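# Thread a pull stud into a tool holder's taper end

## Task

Turn the pull stud into the threaded hole at the tapered end of the tool holder until it is fully seated and snug by hand, without cross-threading or overtightening it.

## Robot and tools

Robot: two UR7e-style six-joint arms, left_arm and right_arm. Each has a Robotiq 140 two-finger gripper whose fingers cannot fold. Calibrated bases in the scene frame: left_arm at (+0.028, +0.508, +0.050) m with quat_wxyz (+1.000, 0, 0, +0.011); right_arm at (-0.067, -0.435, +0.050) m with quat_wxyz (+1.000, 0, 0, +0.002). There is a camera stand behind the arms, and loose parts may get nudged occasionally.

Frames: the scene frame has its origin at table height, halfway between the nominal bases, +z up, +x out over the table, left_arm toward +y. Image left/right is unrelated to arm names. All hand poses, velocities, targets and wrist-camera poses are given in that arm's own base frame. Fixed cameras and the table use the scene frame. In the gripper frame, the fingers point along +z and open and close along y. end_effector_position is the point between the closed pads. The fingertips extend about 33 mm past it when the gap is 40 mm or less, and about 9 mm past it when fully open. Printed poses can be off by a few centimetres, more at long reach.

Row format, used by both motion tools: 20 plain numbers. The first 10 are left_arm: x, y, z (m, absolute target for the gripper point, in left_arm's base frame), then qw, qx, qy, qz (absolute orientation, w first), then left_gripper position, force_limit and speed. The next 10 are the same for right_arm in its own base frame. Gripper numbers all run from -1 to 1:
- position: +1 is fully open (140 mm); the pads meet near -0.8; -1 closes until blocked.
- force_limit: for a slow close, about 14 N at -1, 40 N at 0 and 58 N at +1.
- speed: about 30 mm/s at -1, 140 at 0 and 250 at +1. Faster closes grip harder.
Repeat the gripper numbers you last sent to leave a gripper unchanged, since 0 is a real command. To keep an arm still, resend its last reported full pose every time. To keep an orientation, repeat the same quaternion rather than copying a drifted reading.

execute_actions(actions, cameras): actions is a list of actions. Each action is a table of up to 15 rows, one per 1/30 s step. A short table holds its last row until all 15 steps are used. Both arms are refused if any target lies more than 0.6 m from that gripper's current position along any of its axes. Images come only with an empty list or when cameras are named; an empty list also shows the scene number. The per-step orientation command is clipped to within 32 degrees of the measured orientation.

move(target, speed, blend, stop_force, zero, blocking, cameras): gives straight-line paths toward absolute poses. target is one 20-number row or up to 15 rows.
- speed: 0.002 to 3.6 m/s, default 0.25; turning is capped at twice that in rad/s.
- blend: corner rounding in metres; 0 means stop at each target.
- stop_force: 3 to 120 N, shared by both arms. It ends an arm's path when its wrist sensor feels that much push against the motion. Leave it out when pulling away from a contact, and do not rely on it while the gripper rotates.
- zero: re-zeroes moving arms first (default true).
- blocking=false returns after 0.5 s while the move continues; it cannot be combined with stop_force.
Moves last at most 10 s and do not avoid obstacles. The result adds a move: line giving the ending (done, off_target, moving, held, fault) and any limits, such as paced (pose clipped) or held (steps withheld).

Other tools:
- wait(seconds 0-10): the arms hold their commands.
- stop: brakes a running move to rest.
- zoom_image(camera, region [x0,y0,x1,y1] in pixels, at most 504 by 504): camera is one of cam_head_left, cam_head_right, cam_high, cam_low, cam_left_wrist, cam_right_wrist, all 672x504.
- zero_wrist_force(arm): re-zeroes that arm's wrist sensor.
- read_manual: licence text only.
- finished_scene(scene): ends the scene permanently; the result must then hold without the robot.

Results: per-arm end_effector_position and quat, velocities, Joint positions and torques (joint torques include gravity), Hand target (the pose the arm is actually being driven toward), Tool commands, and position_measured in counts (3 open, 230 pads meeting). object_status codes: 0 moving, 1 blocked while opening, 2 blocked while closing (a grip), 3 reached target or pads met. Grip with position -1 and check for status 2. To grip harder, raise force_limit and change position slightly, for example -1 to -0.98. Wrist force and torque are given in the end-effector axes.

Safety: the arms are stiff, so commanding even slightly past a firm contact can fault them. A torque fault happens when contact torque reaches 142 N m on the big joints or 26.6 N m on the wrist joints. A force fault happens near 150 N. Either one freezes the arm for 10 s. Motors overheat when holding loads, staying stretched out or pushing at unreachable poses: a MOTOR HOT line appears at 70 °C, and at 85 °C the brakes lock for 30-60 s. The clearance check withholds commands that bring the arms too close, but it does not catch everything. Never let the arms press or grip each other's fingers. Do not drop parts, release moving parts, slam into things, or let anything leave the table. Avoid high twist on the wrist when turning a stiff thread; rotate in limited increments, regrasping between turns, and stop once the stud seats. Route paths around an arm's own base.

Each tool is called after ">>>" by a JSON object that holds its "fn" and its "kwargs", one argument or row to a line.

## Session

>>> {"fn": "execute_actions", "kwargs": {
  "actions": []
}}

Scene clock: 0.00 s.
left_arm: end_effector_position=(+0.6568, +0.3200, +0.3065) position_measured=3 object_status=3 end_effector_quat_wxyz=(-0.357, +0.890, +0.120, +0.258) | right_arm: end_effector_position=(+0.6485, -0.1120, +0.0618) position_measured=3 object_status=3 end_effector_quat_wxyz=(+0.020, +0.894, -0.071, +0.442)
Joint positions: left_arm=[-0.056 -1.389 1.732 -2.414 -0.771 3.034] | right_arm=[-0.529 -1.108 2.325 -3.662 -1.252 2.92]
Joint velocities: within noise
Joint torques (N m): no reading
Wrist force (N): no reading
Wrist torque (N m): no reading
Wrist force, peak (N): no reading
Hand target: left_arm +0.6568, +0.3200, +0.3065; -0.357, +0.890, +0.120, +0.258 | right_arm +0.6485, -0.1120, +0.0618; +0.020, +0.894, -0.071, +0.442
Tool commands: left_gripper/position=+1.0 left_gripper/force_limit=+1.0 left_gripper/speed=+1.0 right_gripper/position=+1.0 right_gripper/force_limit=+1.0 right_gripper/speed=+1.0

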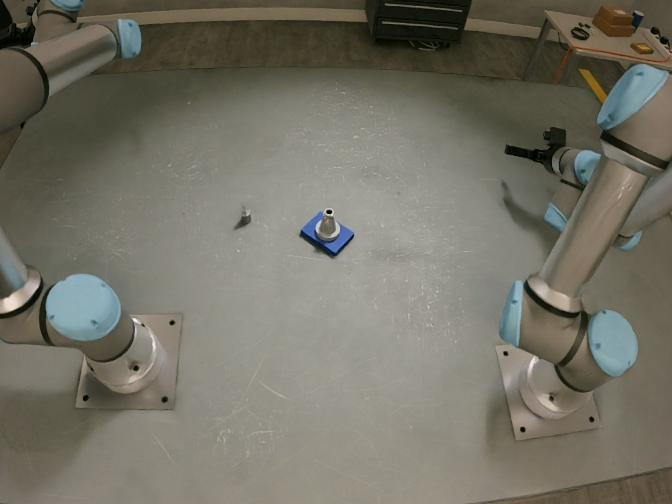

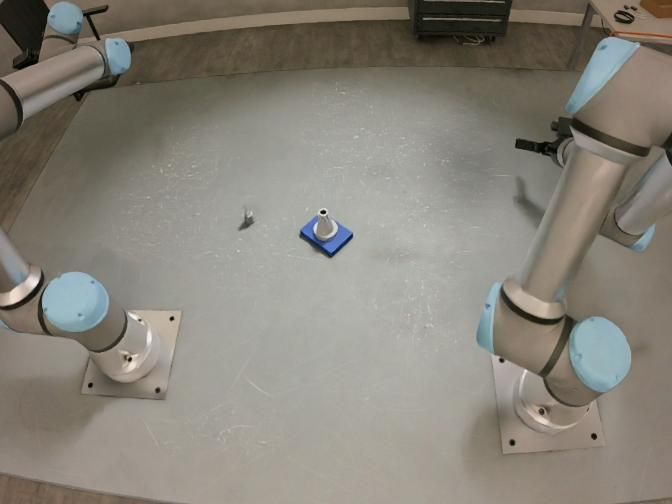

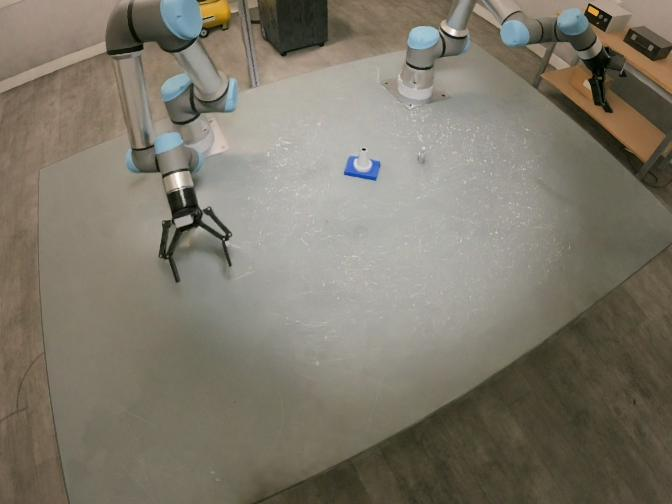

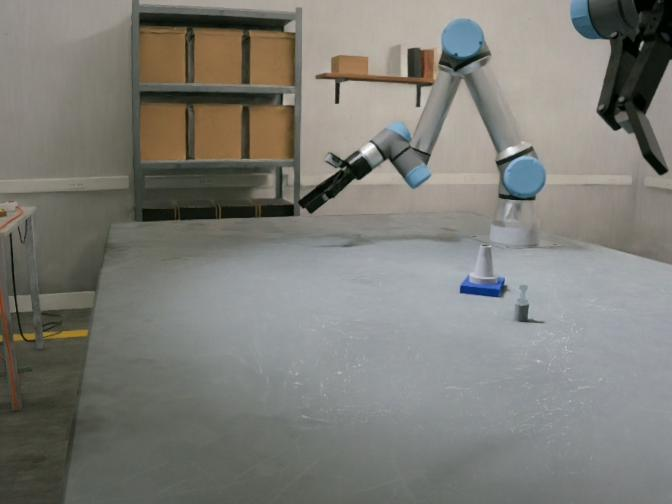

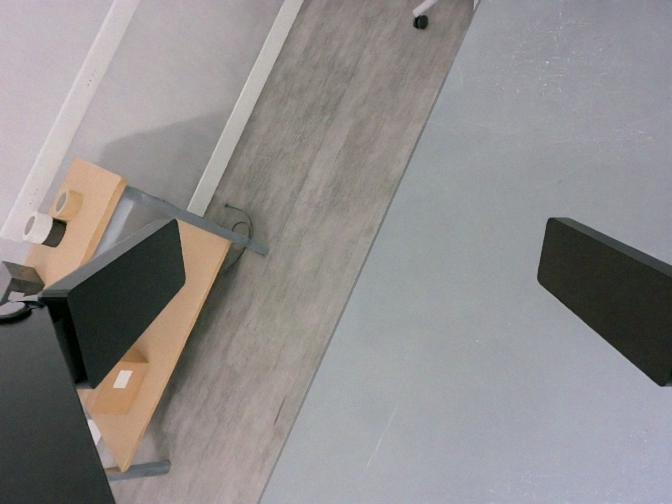

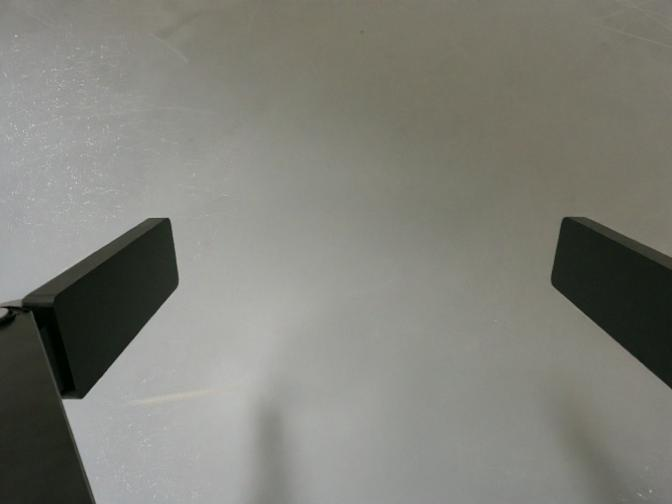

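>>> {"fn": "zoom_image", "kwargs": {
  "camera": "cam_low",
  "region": [440, 230, 570, 340]
}}

>>> {"fn": "zoom_image", "kwargs": {
  "camera": "cam_head_left",
  "region": [220, 190, 370, 270]
}}

>>> {"fn": "zoom_image", "kwargs": {
  "camera": "cam_high",
  "region": [330, 130, 450, 200]
}}

Scaled by 3.877 from the camera's 672x504 image, which has a finer 960x720 frame.

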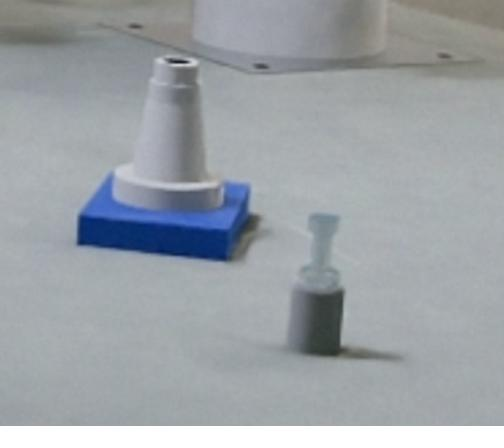

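Scaled by 3.360 from the camera's 672x504 image, which has a finer 960x720 frame.

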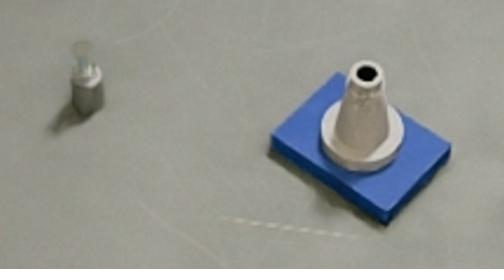

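Scaled by 4.200 from the camera's 672x504 image, which has a finer 960x720 frame.

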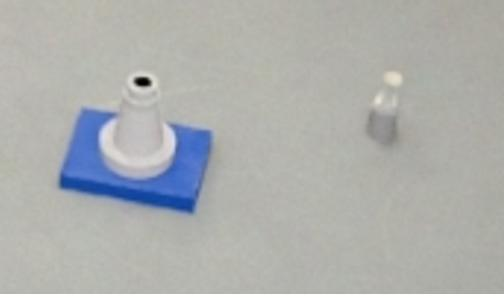

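>>> {"fn": "move", "kwargs": {
  "target": [0.416,-0.267,0.35,0,1,0,0,1,1,1,0.6485,-0.1120,0.0618,0.020,0.894,-0.071,0.442,1,1,1],
  "speed": 0.4,
  "cameras": ["cam_left_wrist","cam_head_left","cam_low"]
}}

Scene clock: 31.50 s.
left_arm: end_effector_position=(+0.4161, -0.2670, +0.3500) position_measured=3 object_status=3 end_effector_quat_wxyz=(+0.000, +1.000, +0.000, +0.000) | right_arm: end_effector_position=(+0.6485, -0.1120, +0.0618) position_measured=3 object_status=3 end_effector_quat_wxyz=(+0.020, +0.894, -0.071, +0.442)
Joint positions: left_arm=[-0.844 -1.592 1.403 -1.382 -1.571 2.298] | right_arm=[-0.529 -1.107 2.325 -3.665 -1.253 2.921]
Joint torques (N m): left_arm=[-2.11 -34.28 -18.88 -0.36 -0.93 1.54] | right_arm=[9.36 -19.03 -2.74 -5 -1.58 1.32]
Wrist force (N): left_arm=[-1.4 2.3 -1.7] | right_arm=[0.0 -0.1 0.0]
Wrist torque (N m): left_arm=[0.24 -0.12 -0.21] | right_arm=[-0.03 0.01 -0.10]
Wrist force, peak (N): left_arm=[-2.3 5.3 -2.0] | right_arm=[0.0 -0.5 0.2]
Hand target: left_arm +0.4160, -0.2670, +0.3500; +0.000, +1.000, +0.000, +0.000 | right_arm +0.6485, -0.1120, +0.0618; +0.020, +0.894, -0.071, +0.442
Off the commanded pose: left_arm 0.000 m, 0 deg | right_arm 0.000 m, 0 deg.
move: done
Images, in order (width x height): cam_head_left 672x504, cam_low 672x504, cam_left_wrist 672x504.

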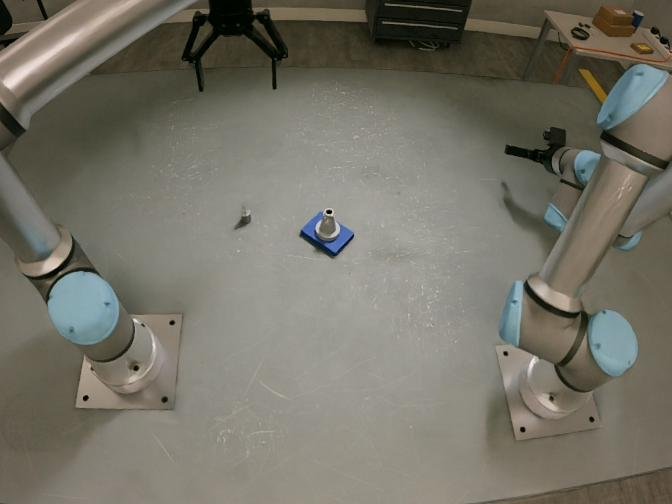

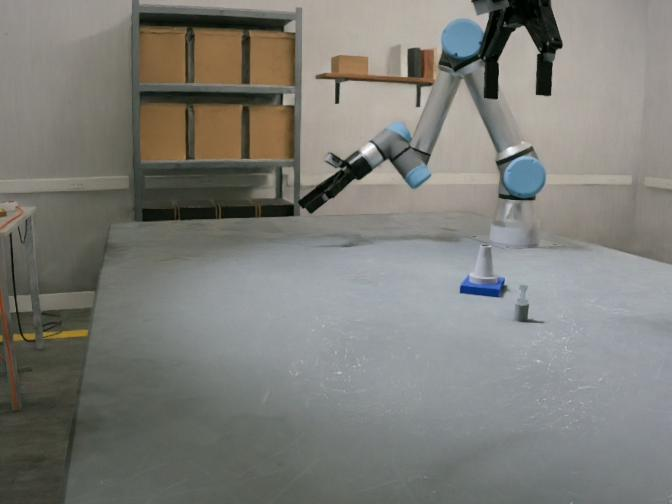

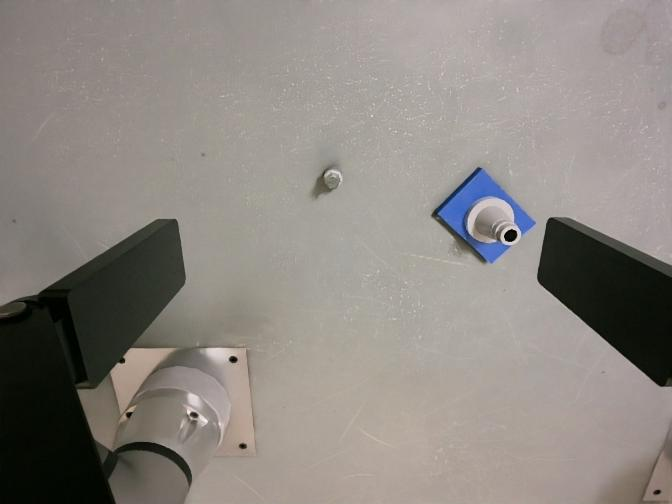

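>>> {"fn": "move", "kwargs": {
  "target": [0.39,-0.253,0.15,0,1,0,0,1,1,1,0.6485,-0.1120,0.0618,0.020,0.894,-0.071,0.442,1,1,1],
  "speed": 0.3,
  "cameras": ["cam_left_wrist"]
}}

>>> {"fn": "zoom_image", "kwargs": {
  "camera": "cam_left_wrist",
  "region": [260, 100, 420, 240]
}}

>>> {"fn": "move", "kwargs": {
  "target": [0.331,-0.457,0.21,0,1,0,0,1,1,1,0.6485,-0.1120,0.0618,0.020,0.894,-0.071,0.442,1,1,1],
  "speed": 0.3,
  "cameras": ["cam_left_wrist"]
}}

Scene clock: 44.80 s.
left_arm: end_effector_position=(+0.3900, -0.2530, +0.1500) position_measured=3 object_status=3 end_effector_quat_wxyz=(+0.000, +1.000, +0.000, +0.000) | right_arm: end_effector_position=(+0.6485, -0.1120, +0.0618) position_measured=3 object_status=3 end_effector_quat_wxyz=(+0.020, +0.894, -0.071, +0.442)
Joint positions: left_arm=[-0.866 -1.632 1.958 -1.896 -1.571 2.275] | right_arm=[-0.529 -1.107 2.325 -3.665 -1.253 2.921]
Joint torques (N m): left_arm=[8.68 -31.91 -16.69 -4.82 1.19 1.97] | right_arm=[6.33 -22.26 -2.91 -2.61 -0.47 0.09]
Wrist force (N): left_arm=[-1.2 2.3 -1.8] | right_arm=[-0.1 -0.2 0.0]
Wrist torque (N m): left_arm=[0.20 -0.16 -0.05] | right_arm=[-0.03 0.01 -0.10]
Wrist force, peak (N): left_arm=[-0.5 2.6 -4.8] | right_arm=[0.0 -0.5 -0.2]
Hand target: left_arm +0.3900, -0.2530, +0.1500; +0.000, +1.000, +0.000, +0.000 | right_arm +0.6485, -0.1120, +0.0618; +0.020, +0.894, -0.071, +0.442
Off the commanded pose: left_arm 0.000 m, 0 deg | right_arm 0.000 m, 0 deg.
move: done
Images, in order (width x height): cam_left_wrist 672x504.

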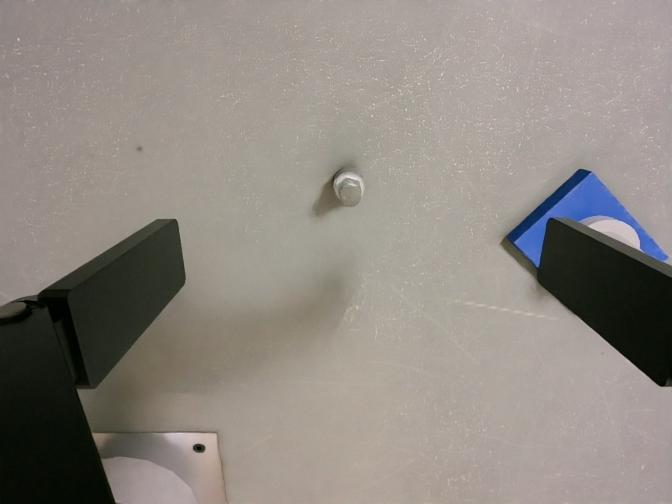

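Scaled by 3.150 from the camera's 672x504 image, which has a finer 960x720 frame.

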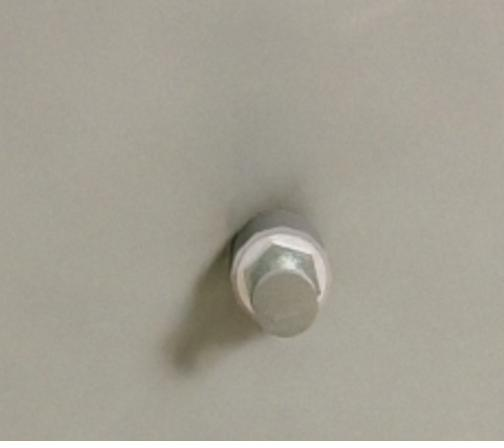

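Scene clock: 46.07 s.
left_arm: end_effector_position=(+0.3310, -0.4569, +0.2099) position_measured=3 object_status=3 end_effector_quat_wxyz=(+0.000, +1.000, +0.000, +0.000) | right_arm: end_effector_position=(+0.6485, -0.1120, +0.0618) position_measured=3 object_status=3 end_effector_quat_wxyz=(+0.020, +0.894, -0.071, +0.442)
Joint positions: left_arm=[-1.182 -1.426 1.585 -1.729 -1.571 1.959] | right_arm=[-0.529 -1.107 2.325 -3.665 -1.253 2.921]
Joint torques (N m): left_arm=[-4.43 -32.31 -31.88 -5.24 0.77 0.03] | right_arm=[6.05 -23.19 -4.03 -2.18 -0.06 0.1]
Wrist force (N): left_arm=[-1.2 2.4 -1.3] | right_arm=[0.1 0.1 -0.1]
Wrist torque (N m): left_arm=[0.25 -0.17 -0.28] | right_arm=[0.03 -0.03 -0.10]
Wrist force, peak (N): left_arm=[-2.6 5.8 -2.3] | right_arm=[0.1 -0.5 0.0]
Hand target: left_arm +0.3310, -0.4570, +0.2100; +0.000, +1.000, +0.000, +0.000 | right_arm +0.6485, -0.1120, +0.0618; +0.020, +0.894, -0.071, +0.442
Off the commanded pose: left_arm 0.000 m, 0 deg | right_arm 0.000 m, 0 deg.
move: done
Images, in order (width x height): cam_left_wrist 672x504.

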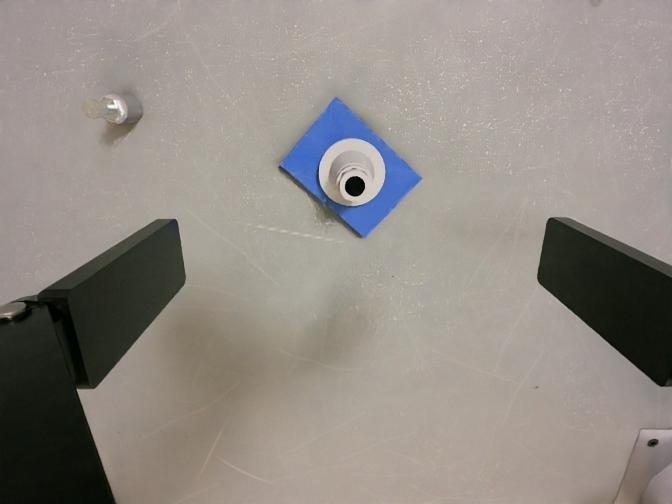

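>>> {"fn": "move", "kwargs": {
  "target": [
    [0.385,-0.253,0.09,0,1,0,0,0.2,0,-1,0.6485,-0.1120,0.0618,0.020,0.894,-0.071,0.442,1,1,1],
    [0.385,-0.253,0.016,0,1,0,0,0.2,0,-1,0.6485,-0.1120,0.0618,0.020,0.894,-0.071,0.442,1,1,1]
  ],
  "speed": 0.15,
  "cameras": ["cam_left_wrist","cam_low"]
}}

>>> {"fn": "zoom_image", "kwargs": {
  "camera": "cam_low",
  "region": [460, 200, 590, 340]
}}

Scene clock: 75.27 s.
left_arm: end_effector_position=(+0.3849, -0.2530, +0.0160) position_measured=104 object_status=3 end_effector_quat_wxyz=(+0.000, +1.000, +0.000, +0.000) | right_arm: end_effector_position=(+0.6485, -0.1120, +0.0618) position_measured=3 object_status=3 end_effector_quat_wxyz=(+0.020, +0.894, -0.071, +0.442)
Joint positions: left_arm=[-0.875 -1.463 2.18 -2.288 -1.571 2.267] | right_arm=[-0.529 -1.107 2.325 -3.665 -1.253 2.921]
Joint torques (N m): left_arm=[8.23 -27.07 -23.23 -2.91 -1.31 1.76] | right_arm=[2.43 -27.88 -5.46 -2.21 1.5 -0.01]
Wrist force (N): left_arm=[-1.1 2.2 -1.5] | right_arm=[0.1 -0.2 -0.2]
Wrist torque (N m): left_arm=[0.21 -0.18 -0.06] | right_arm=[-0.04 -0.02 -0.10]
Wrist force, peak (N): left_arm=[-1.7 4.4 -2.5] | right_arm=[-0.1 -0.5 -0.2]
Hand target: left_arm +0.3850, -0.2530, +0.0160; +0.000, +1.000, +0.000, +0.000 | right_arm +0.6485, -0.1120, +0.0618; +0.020, +0.894, -0.071, +0.442
Off the commanded pose: left_arm 0.000 m, 0 deg | right_arm 0.000 m, 0 deg.
move: done
Images, in order (width x height): cam_low 672x504, cam_left_wrist 672x504.

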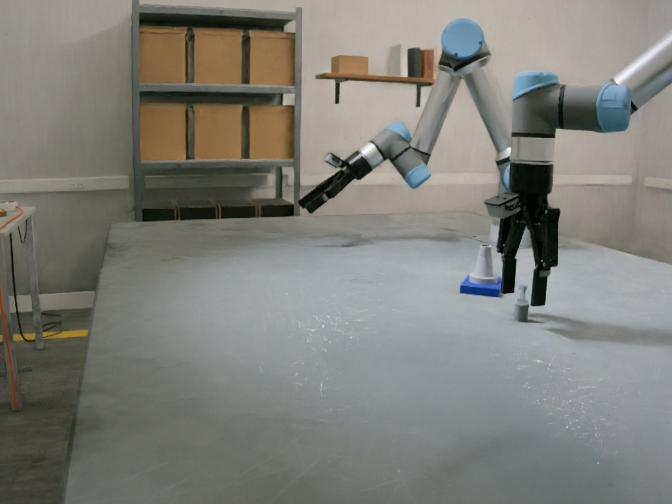

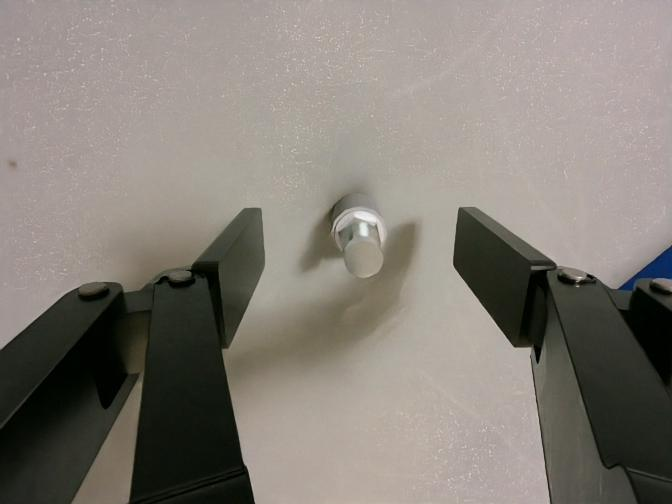

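Scaled by 3.600 from the camera's 672x504 image, which has a finer 960x720 frame.

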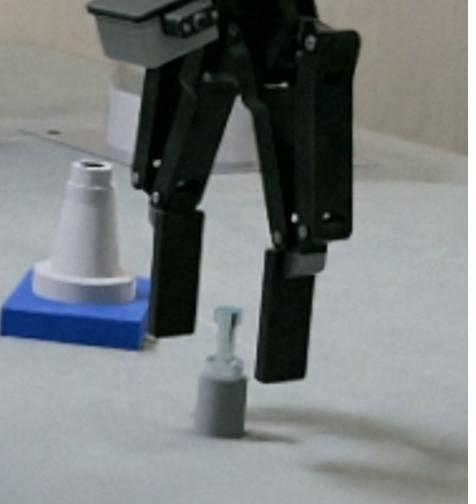

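>>> {"fn": "move", "kwargs": {
  "target": [0.385,-0.253,0.016,0,1,0,0,-1,0,-1,0.6485,-0.1120,0.0618,0.020,0.894,-0.071,0.442,1,1,1],
  "cameras": ["cam_left_wrist","cam_low"]
}}

>>> {"fn": "zoom_image", "kwargs": {
  "camera": "cam_low",
  "region": [460, 200, 590, 340]
}}

Scene clock: 83.50 s.
left_arm: end_effector_position=(+0.3850, -0.2530, +0.0160) position_measured=206 object_status=0 end_effector_quat_wxyz=(+0.000, +1.000, +0.000, +0.000) | right_arm: end_effector_position=(+0.6485, -0.1120, +0.0618) position_measured=3 object_status=3 end_effector_quat_wxyz=(+0.020, +0.894, -0.071, +0.442)
Joint positions: left_arm=[-0.875 -1.463 2.18 -2.288 -1.571 2.267] | right_arm=[-0.529 -1.107 2.325 -3.665 -1.253 2.921]
Joint torques (N m): left_arm=[8.22 -17.32 -15.15 -3.57 1.77 1.75] | right_arm=[-0.33 -31.52 -6.38 -2.12 1.96 0.09]
Wrist force (N): left_arm=[-1.8 1.0 -16.2] | right_arm=[-0.1 -0.3 -0.2]
Wrist torque (N m): left_arm=[0.18 -0.24 -0.07] | right_arm=[-0.06 0.03 -0.10]
Wrist force, peak (N): left_arm=[-2.1 1.0 -16.4] | right_arm=[-0.1 -0.4 -0.2]
Hand target: left_arm +0.3850, -0.2530, +0.0160; +0.000, +1.000, +0.000, +0.000 | right_arm +0.6485, -0.1120, +0.0618; +0.020, +0.894, -0.071, +0.442
Off the commanded pose: left_arm 0.000 m, 0 deg | right_arm 0.000 m, 0 deg.
move: done
Images, in order (width x height): cam_low 672x504, cam_left_wrist 672x504.

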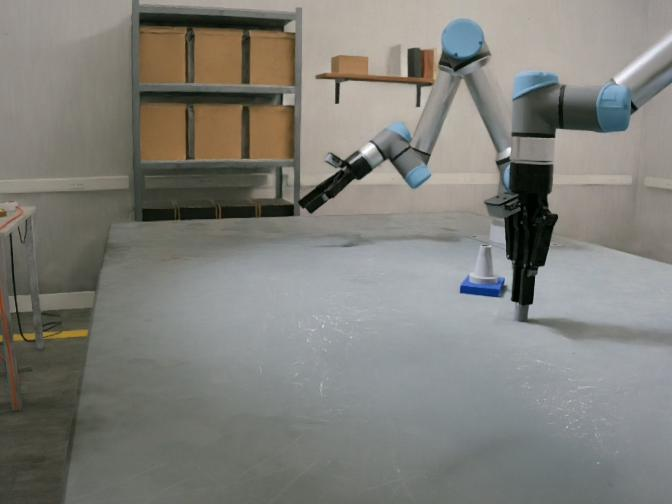

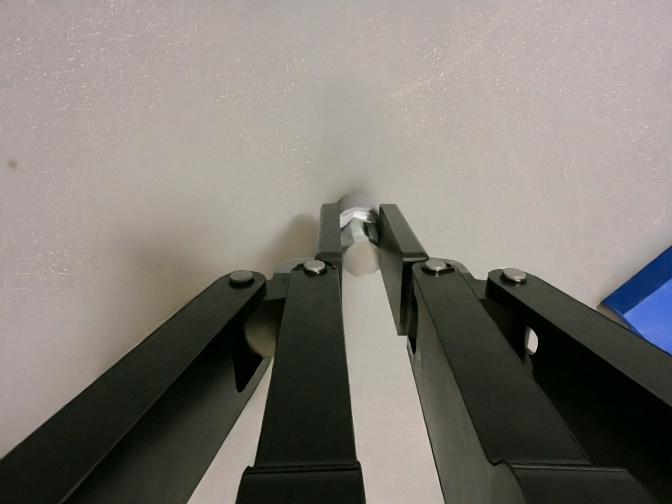

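Scaled by 3.600 from the camera's 672x504 image, which has a finer 960x720 frame.

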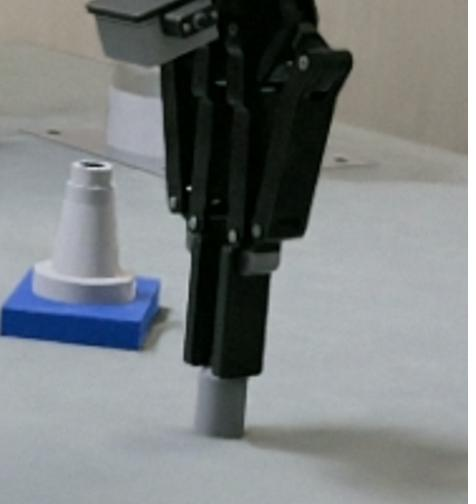

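>>> {"fn": "move", "kwargs": {
  "target": [
    [0.385,-0.253,0.06,0,1,0,0,-1,0,-1,0.6485,-0.1120,0.0618,0.020,0.894,-0.071,0.442,1,1,1],
    [0.385,-0.253,0.16,0,1,0,0,-1,0,-1,0.6485,-0.1120,0.0618,0.020,0.894,-0.071,0.442,1,1,1]
  ],
  "speed": 0.12,
  "blend": 0.01,
  "cameras": ["cam_left_wrist","cam_low"]
}}

>>> {"fn": "zoom_image", "kwargs": {
  "camera": "cam_low",
  "region": [450, 140, 610, 340]
}}

>>> {"fn": "zoom_image", "kwargs": {
  "camera": "cam_left_wrist",
  "region": [260, 100, 480, 320]
}}

Scene clock: 91.83 s.
left_arm: end_effector_position=(+0.3850, -0.2530, +0.1600) position_measured=206 object_status=2 end_effector_quat_wxyz=(+0.000, +1.000, +0.000, +0.000) | right_arm: end_effector_position=(+0.6485, -0.1120, +0.0618) position_measured=3 object_status=3 end_effector_quat_wxyz=(+0.020, +0.894, -0.071, +0.442)
Joint positions: left_arm=[-0.875 -1.65 1.948 -1.869 -1.571 2.267] | right_arm=[-0.529 -1.107 2.325 -3.665 -1.253 2.921]
Joint torques (N m): left_arm=[-1.68 -12.47 -23.48 -3.9 1.14 -1.62] | right_arm=[-3.29 -35.12 -7.68 -2.24 1.91 0.01]
Wrist force (N): left_arm=[-1.2 2.3 -1.3] | right_arm=[0.0 -0.2 -0.1]
Wrist torque (N m): left_arm=[0.21 -0.17 -0.05] | right_arm=[-0.03 0.00 -0.10]
Wrist force, peak (N): left_arm=[-1.9 1.0 -16.7] | right_arm=[-0.1 -0.4 -0.3]
Hand target: left_arm +0.3850, -0.2530, +0.1600; +0.000, +1.000, +0.000, +0.000 | right_arm +0.6485, -0.1120, +0.0618; +0.020, +0.894, -0.071, +0.442
Off the commanded pose: left_arm 0.000 m, 0 deg | right_arm 0.000 m, 0 deg.
move: done
Images, in order (width x height): cam_low 672x504, cam_left_wrist 672x504.

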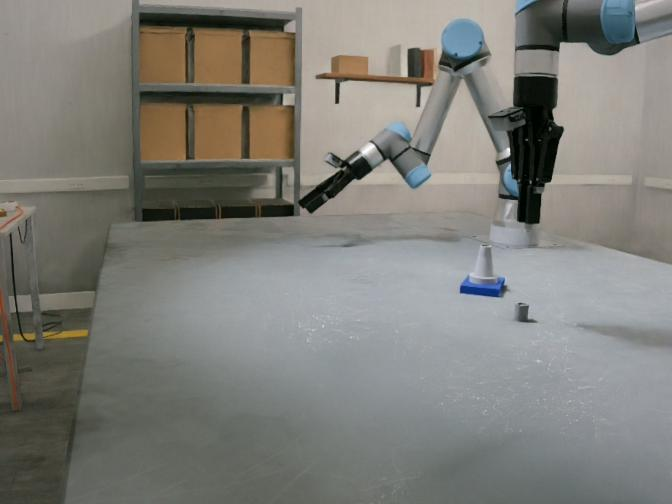

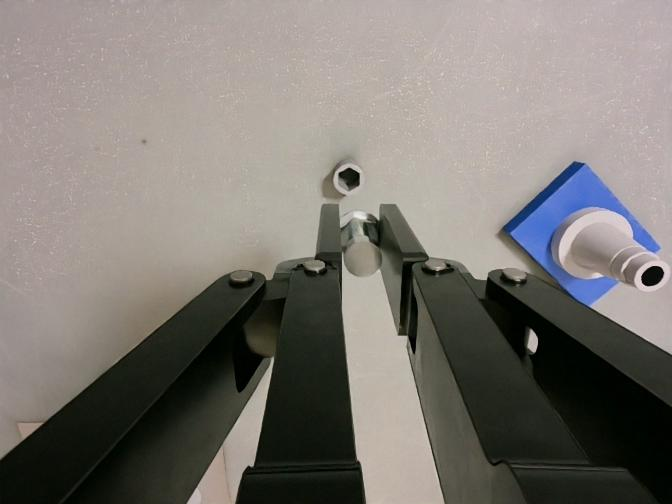

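Scaled by 2.520 from the camera's 672x504 image, which has a finer 960x720 frame.

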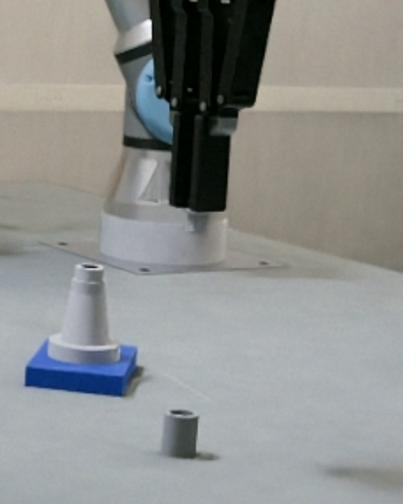

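Scaled by 2.291 from the camera's 672x504 image, which has a finer 960x720 frame.

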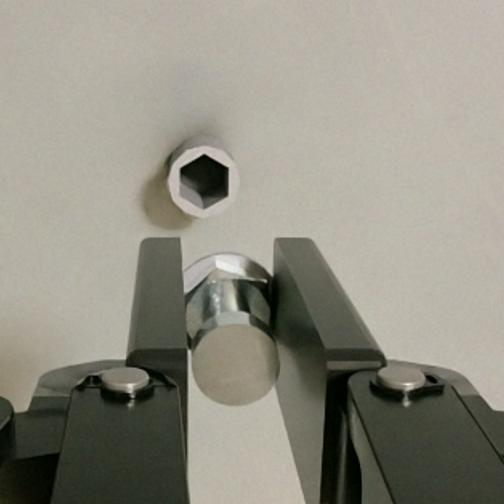

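>>> {"fn": "move", "kwargs": {
  "target": [
    [0.385,-0.300,0.16,0,1,0,0,-1,0,-1,0.6485,-0.1120,0.0618,0.020,0.894,-0.071,0.442,1,1,1],
    [0.3275,-0.4616,0.125,0,1,0,0,-1,0,-1,0.6485,-0.1120,0.0618,0.020,0.894,-0.071,0.442,1,1,1]
  ],
  "speed": 0.15,
  "blend": 0.03,
  "cameras": ["cam_left_wrist","cam_low","cam_high","cam_head_left"]
}}

>>> {"fn": "zoom_image", "kwargs": {
  "camera": "cam_low",
  "region": [430, 200, 530, 310]
}}

>>> {"fn": "zoom_image", "kwargs": {
  "camera": "cam_high",
  "region": [320, 100, 410, 190]
}}

>>> {"fn": "zoom_image", "kwargs": {
  "camera": "cam_left_wrist",
  "region": [260, 120, 460, 290]
}}

Scene clock: 118.00 s.
left_arm: end_effector_position=(+0.3275, -0.4617, +0.1250) position_measured=206 object_status=2 end_effector_quat_wxyz=(+0.000, +1.000, +0.000, +0.000) | right_arm: end_effector_position=(+0.6485, -0.1120, +0.0618) position_measured=3 object_status=3 end_effector_quat_wxyz=(+0.020, +0.894, -0.071, +0.442)
Joint positions: left_arm=[-1.191 -1.369 1.742 -1.944 -1.571 1.95] | right_arm=[-0.529 -1.107 2.325 -3.665 -1.253 2.921]
Joint torques (N m): left_arm=[8.23 -43.09 -15.59 -0.2 1.77 1.99] | right_arm=[-5.84 -38.54 -8.51 -2.08 2.16 -0.12]
Wrist force (N): left_arm=[-1.3 2.2 -1.3] | right_arm=[0.1 -0.4 -0.1]
Wrist torque (N m): left_arm=[0.20 -0.13 -0.27] | right_arm=[-0.07 -0.02 -0.09]
Wrist force, peak (N): left_arm=[-2.4 4.7 -0.6] | right_arm=[-0.2 -0.6 -0.1]
Hand target: left_arm +0.3275, -0.4616, +0.1250; +0.000, +1.000, +0.000, +0.000 | right_arm +0.6485, -0.1120, +0.0618; +0.020, +0.894, -0.071, +0.442
Off the commanded pose: left_arm 0.000 m, 0 deg | right_arm 0.000 m, 0 deg.
move: done; blend cut to 0.0235 m at target 1
Images, in order (width x height): cam_head_left 672x504, cam_high 672x504, cam_low 672x504, cam_left_wrist 672x504.

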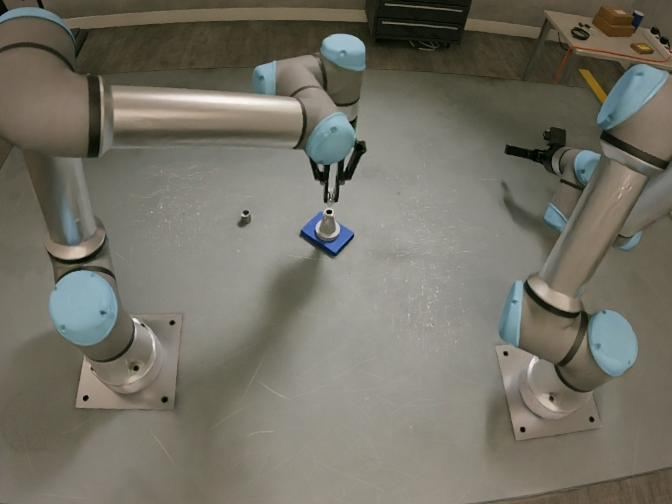

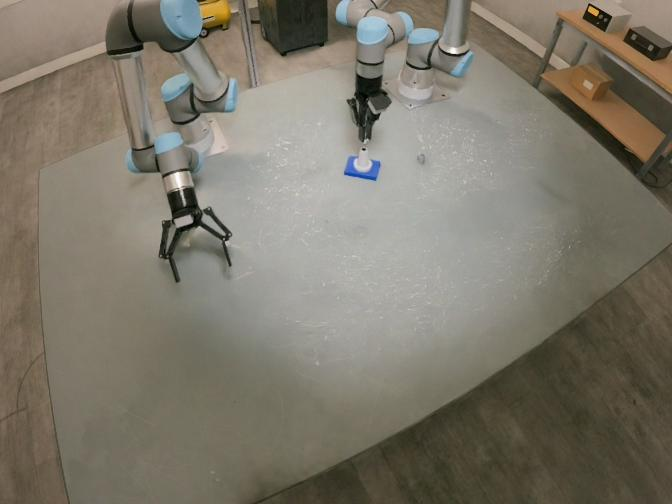

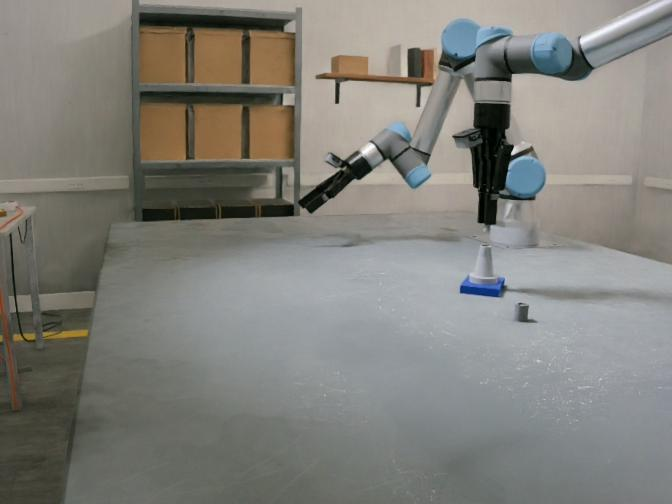

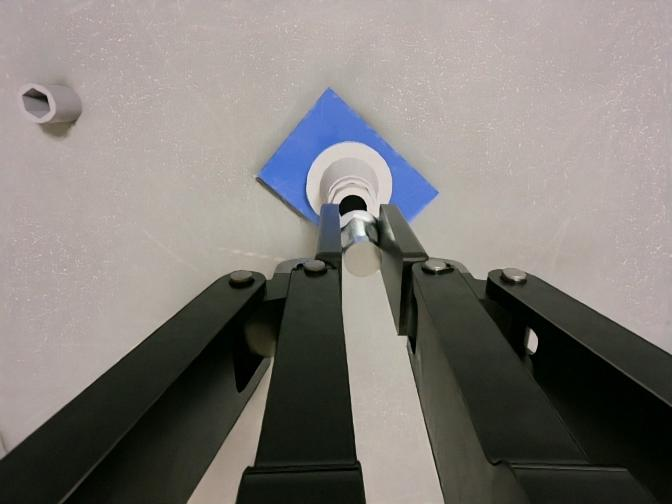

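Scaled by 4.582 from the camera's 672x504 image, which has a finer 960x720 frame.

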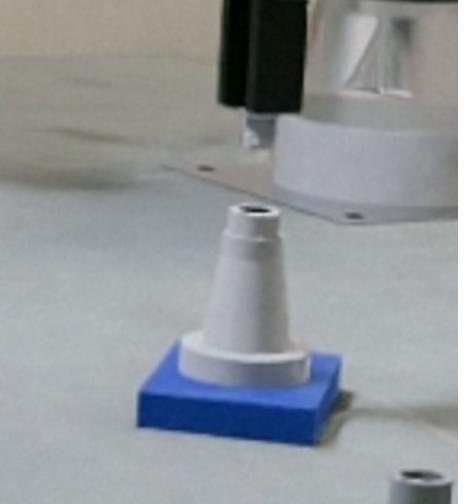

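Scaled by 5.600 from the camera's 672x504 image, which has a finer 960x720 frame.

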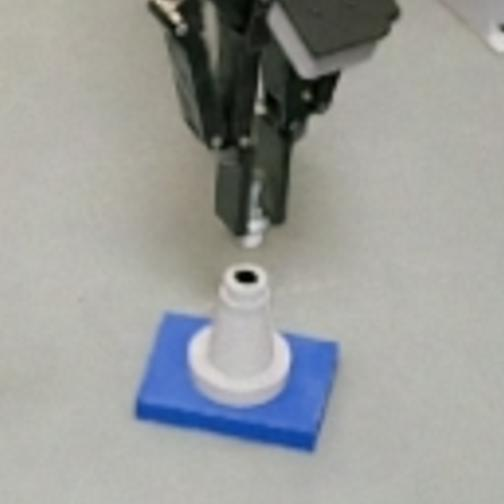

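Scaled by 2.520 from the camera's 672x504 image, which has a finer 960x720 frame.

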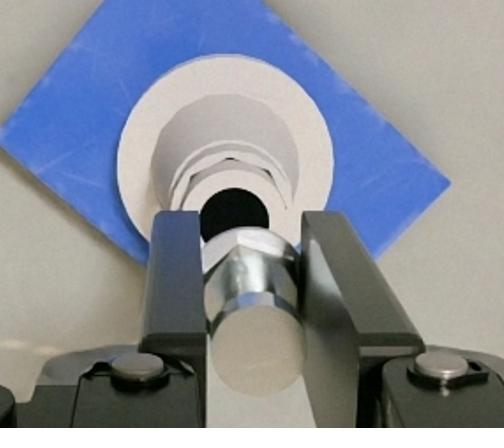

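>>> {"fn": "move", "kwargs": {
  "target": [0.3282,-0.4611,0.075,0,1,0,0,-1,0,-1,0.6485,-0.1120,0.0618,0.020,0.894,-0.071,0.442,1,1,1],
  "speed": 0.015,
  "stop_force": 5,
  "cameras": ["cam_left_wrist","cam_low","cam_high"]
}}

>>> {"fn": "zoom_image", "kwargs": {
  "camera": "cam_low",
  "region": [430, 200, 530, 310]
}}

>>> {"fn": "zoom_image", "kwargs": {
  "camera": "cam_high",
  "region": [320, 100, 410, 190]
}}

>>> {"fn": "zoom_image", "kwargs": {
  "camera": "cam_left_wrist",
  "region": [260, 120, 460, 290]
}}

Scene clock: 136.33 s.
left_arm: end_effector_position=(+0.3279, -0.4613, +0.0944) position_measured=206 object_status=2 end_effector_quat_wxyz=(+0.000, +1.000, +0.000, +0.000) | right_arm: end_effector_position=(+0.6485, -0.1120, +0.0618) position_measured=3 object_status=3 end_effector_quat_wxyz=(+0.020, +0.894, -0.071, +0.442)
Joint positions: left_arm=[-1.191 -1.34 1.79 -2.021 -1.571 1.951] | right_arm=[-0.529 -1.107 2.325 -3.665 -1.253 2.921]
Joint torques (N m): left_arm=[-7.23 -43.35 -30.27 -0.68 -2.02 0.67] | right_arm=[-7.17 -43.61 -10.3 -2.23 1.96 -0.06]
Wrist force (N): left_arm=[-1.7 2.2 -1.7] | right_arm=[-0.1 -0.1 -0.2]
Wrist torque (N m): left_arm=[0.22 -0.07 -0.28] | right_arm=[-0.02 0.02 -0.10]
Wrist force, peak (N): left_arm=[-1.5 -4.6 -26.3] | right_arm=[0.0 -0.5 0.0]
Hand target: left_arm +0.3279, -0.4613, +0.0944; +0.000, +1.000, +0.000, +0.000 | right_arm +0.6485, -0.1120, +0.0618; +0.020, +0.894, -0.071, +0.442
Off the commanded pose: left_arm 0.019 m, 0 deg | right_arm 0.000 m, 0 deg.
move: contact (left_arm)
Images, in order (width x height): cam_high 672x504, cam_low 672x504, cam_left_wrist 672x504.

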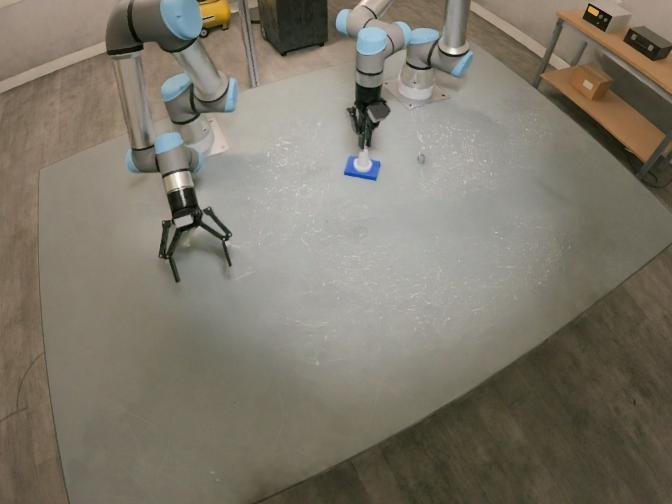

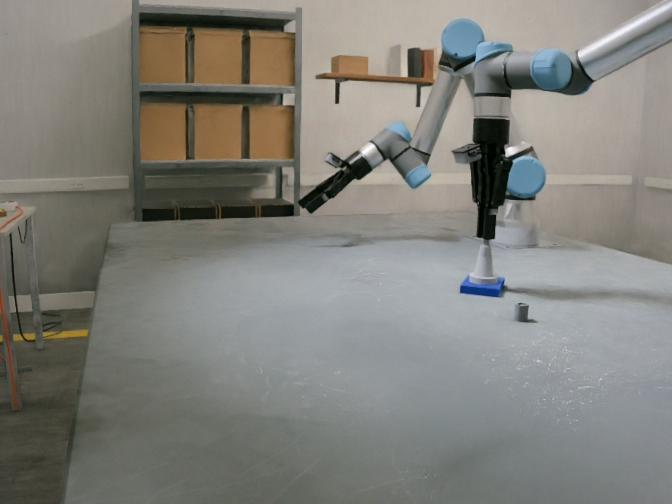

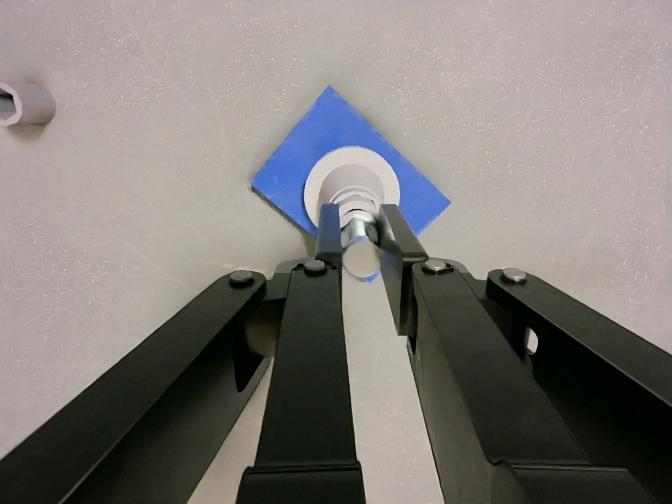

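Scaled by 4.582 from the camera's 672x504 image, which has a finer 960x720 frame.

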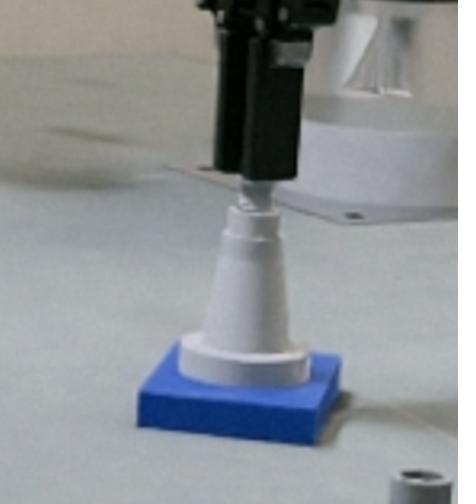

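Scaled by 5.600 from the camera's 672x504 image, which has a finer 960x720 frame.

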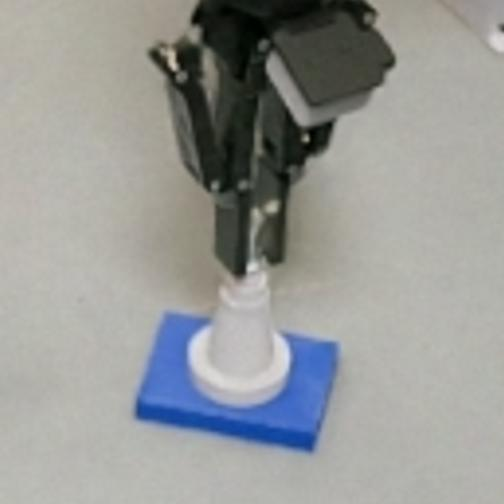

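Scaled by 2.520 from the camera's 672x504 image, which has a finer 960x720 frame.

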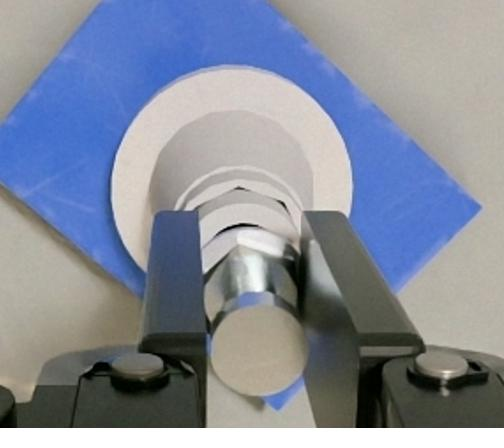

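>>> {"fn": "move", "kwargs": {
  "target": [
    [0.3280,-0.4602,0.0955,0,1,0,0,-1,0,-1,0.6485,-0.1120,0.0618,0.020,0.894,-0.071,0.442,1,1,1],
    [0.3280,-0.4602,0.080,0,1,0,0,-1,0,-1,0.6485,-0.1120,0.0618,0.020,0.894,-0.071,0.442,1,1,1]
  ],
  "speed": 0.01,
  "stop_force": 5
}}

Scene clock: 144.27 s.
left_arm: end_effector_position=(+0.3279, -0.4601, +0.0948) position_measured=206 object_status=2 end_effector_quat_wxyz=(+0.000, +1.000, +0.000, +0.000) | right_arm: end_effector_position=(+0.6485, -0.1120, +0.0618) position_measured=3 object_status=3 end_effector_quat_wxyz=(+0.020, +0.894, -0.071, +0.442)
Joint positions: left_arm=[-1.19 -1.342 1.792 -2.02 -1.571 1.952] | right_arm=[-0.529 -1.107 2.325 -3.665 -1.253 2.921]
Joint torques (N m): left_arm=[0.91 -39.29 -27.24 0.76 0.67 1.39] | right_arm=[-7.54 -44.6 -10.58 -2.32 2.09 0.01]
Wrist force (N): left_arm=[-1.7 4.0 -7.5] | right_arm=[0.0 -0.2 -0.1]
Wrist torque (N m): left_arm=[0.21 -0.22 -0.29] | right_arm=[-0.05 0.00 -0.10]
Wrist force, peak (N): left_arm=[-4.1 -2.2 -25.5] | right_arm=[0.3 -0.4 -0.4]
Hand target: left_arm +0.3279, -0.4601, +0.0948; +0.000, +1.000, +0.000, +0.000 | right_arm +0.6485, -0.1120, +0.0618; +0.020, +0.894, -0.071, +0.442
Off the commanded pose: left_arm 0.015 m, 0 deg | right_arm 0.000 m, 0 deg.
move: contact (left_arm); path passed 1 of 2 targets

>>> {"fn": "move", "kwargs": {
  "target": [
    [0.3281,-0.4603,0.099,0,1,0,0,-1,0,-1,0.6485,-0.1120,0.0618,0.020,0.894,-0.071,0.442,1,1,1],
    [0.3281,-0.4603,0.099,0,0.5,0.866,0,-1,0,-1,0.6485,-0.1120,0.0618,0.020,0.894,-0.071,0.442,1,1,1],
    [0.3281,-0.4603,0.099,0,-0.5,0.866,0,-1,0,-1,0.6485,-0.1120,0.0618,0.020,0.894,-0.071,0.442,1,1,1],
    [0.3281,-0.4603,0.097,0,-1,0,0,-1,0,-1,0.6485,-0.1120,0.0618,0.020,0.894,-0.071,0.442,1,1,1]
  ],
  "speed": [0.05,0.8,0.8,0.8]
}}

>>> {"fn": "move", "kwargs": {
  "target": [0.3281,-0.4603,0.088,0,1,0,0,-1,0,-1,0.6485,-0.1120,0.0618,0.020,0.894,-0.071,0.442,1,1,1],
  "speed": 0.008,
  "stop_force": 4
}}

>>> {"fn": "move", "kwargs": {
  "target": [
    [0.3281,-0.4603,0.0940,0,-0.5,0.866,0,-1,0,-1,0.6485,-0.1120,0.0618,0.020,0.894,-0.071,0.442,1,1,1],
    [0.3281,-0.4603,0.0933,0,0.5,0.866,0,-1,0,-1,0.6485,-0.1120,0.0618,0.020,0.894,-0.071,0.442,1,1,1]
  ],
  "speed": 0.4
}}

Scene clock: 171.00 s.
left_arm: end_effector_position=(+0.3281, -0.4603, +0.0970) position_measured=206 object_status=2 end_effector_quat_wxyz=(+0.000, +1.000, +0.000, +0.000) | right_arm: end_effector_position=(+0.6485, -0.1120, +0.0618) position_measured=3 object_status=3 end_effector_quat_wxyz=(+0.020, +0.894, -0.071, +0.442)
Joint positions: left_arm=[-1.19 -1.344 1.788 -2.015 -1.571 -4.331] | right_arm=[-0.529 -1.107 2.325 -3.665 -1.253 2.921]
Joint torques (N m): left_arm=[-1.86 -43.74 -16.66 -5.21 0.17 -1.54] | right_arm=[-7.13 -45.02 -13.32 -2.27 2 0.09]
Wrist force (N): left_arm=[-1.4 2.3 -0.7] | right_arm=[-0.1 -0.2 -0.2]
Wrist torque (N m): left_arm=[0.24 -0.12 -0.29] | right_arm=[-0.04 0.02 -0.10]
Wrist force, peak (N): left_arm=[-2.3 4.2 -7.9] | right_arm=[-0.1 -0.6 -0.1]
Hand target: left_arm +0.3281, -0.4603, +0.0970; +0.000, +1.000, +0.000, +0.000 | right_arm +0.6485, -0.1120, +0.0618; +0.020, +0.894, -0.071, +0.442
Off the commanded pose: left_arm 0.000 m, 0 deg | right_arm 0.000 m, 0 deg.
move: done

Scene clock: 172.33 s.
left_arm: end_effector_position=(+0.3281, -0.4603, +0.0949) position_measured=206 object_status=2 end_effector_quat_wxyz=(+0.000, +1.000, +0.000, +0.000) | right_arm: end_effector_position=(+0.6485, -0.1120, +0.0618) position_measured=3 object_status=3 end_effector_quat_wxyz=(+0.020, +0.894, -0.071, +0.442)
Joint positions: left_arm=[-1.19 -1.342 1.792 -2.02 -1.571 -4.331] | right_arm=[-0.529 -1.107 2.325 -3.665 -1.253 2.921]
Joint torques (N m): left_arm=[2.09 -43.2 -29.91 -0.27 2.41 -1.29] | right_arm=[-6.49 -44.78 -13.32 -2.22 2.08 0.08]
Wrist force (N): left_arm=[-1.6 3.7 -1.8] | right_arm=[0.2 -0.2 -0.1]
Wrist torque (N m): left_arm=[0.16 -0.11 -0.25] | right_arm=[-0.03 -0.04 -0.09]
Wrist force, peak (N): left_arm=[-3.2 2.2 -11.5] | right_arm=[-0.1 -0.5 -0.3]
Hand target: left_arm +0.3281, -0.4603, +0.0949; +0.000, +1.000, +0.000, +0.000 | right_arm +0.6485, -0.1120, +0.0618; +0.020, +0.894, -0.071, +0.442
Off the commanded pose: left_arm 0.007 m, 0 deg | right_arm 0.000 m, 0 deg.
move: contact (left_arm)

Scene clock: 178.40 s.
left_arm: end_effector_position=(+0.3281, -0.4603, +0.0933) position_measured=206 object_status=2 end_effector_quat_wxyz=(+0.000, +0.500, +0.866, +0.000) | right_arm: end_effector_position=(+0.6485, -0.1120, +0.0618) position_measured=3 object_status=3 end_effector_quat_wxyz=(+0.020, +0.894, -0.071, +0.442)
Joint positions: left_arm=[-1.19 -1.34 1.794 -2.024 -1.571 -0.143] | right_arm=[-0.529 -1.107 2.325 -3.665 -1.253 2.921]
Joint torques (N m): left_arm=[19.42 -2.3 -20.92 -6.36 8.21 1.7] | right_arm=[-7.32 -44.39 -14.42 -2 1.98 -0.08]
Wrist force (N): left_arm=[27.6 -22.0 -47.9] | right_arm=[0.0 -0.2 -0.1]
Wrist torque (N m): left_arm=[0.92 -0.07 -0.18] | right_arm=[-0.03 0.01 -0.10]
Wrist force, peak (N): left_arm=[35.3 14.3 -65.1] | right_arm=[0.0 -0.4 -0.3]
Hand target: left_arm +0.3281, -0.4603, +0.0933; +0.000, +0.500, +0.866, +0.000 | right_arm +0.6485, -0.1120, +0.0618; +0.020, +0.894, -0.071, +0.442
Off the commanded pose: left_arm 0.000 m, 0 deg | right_arm 0.000 m, 0 deg.
move: done


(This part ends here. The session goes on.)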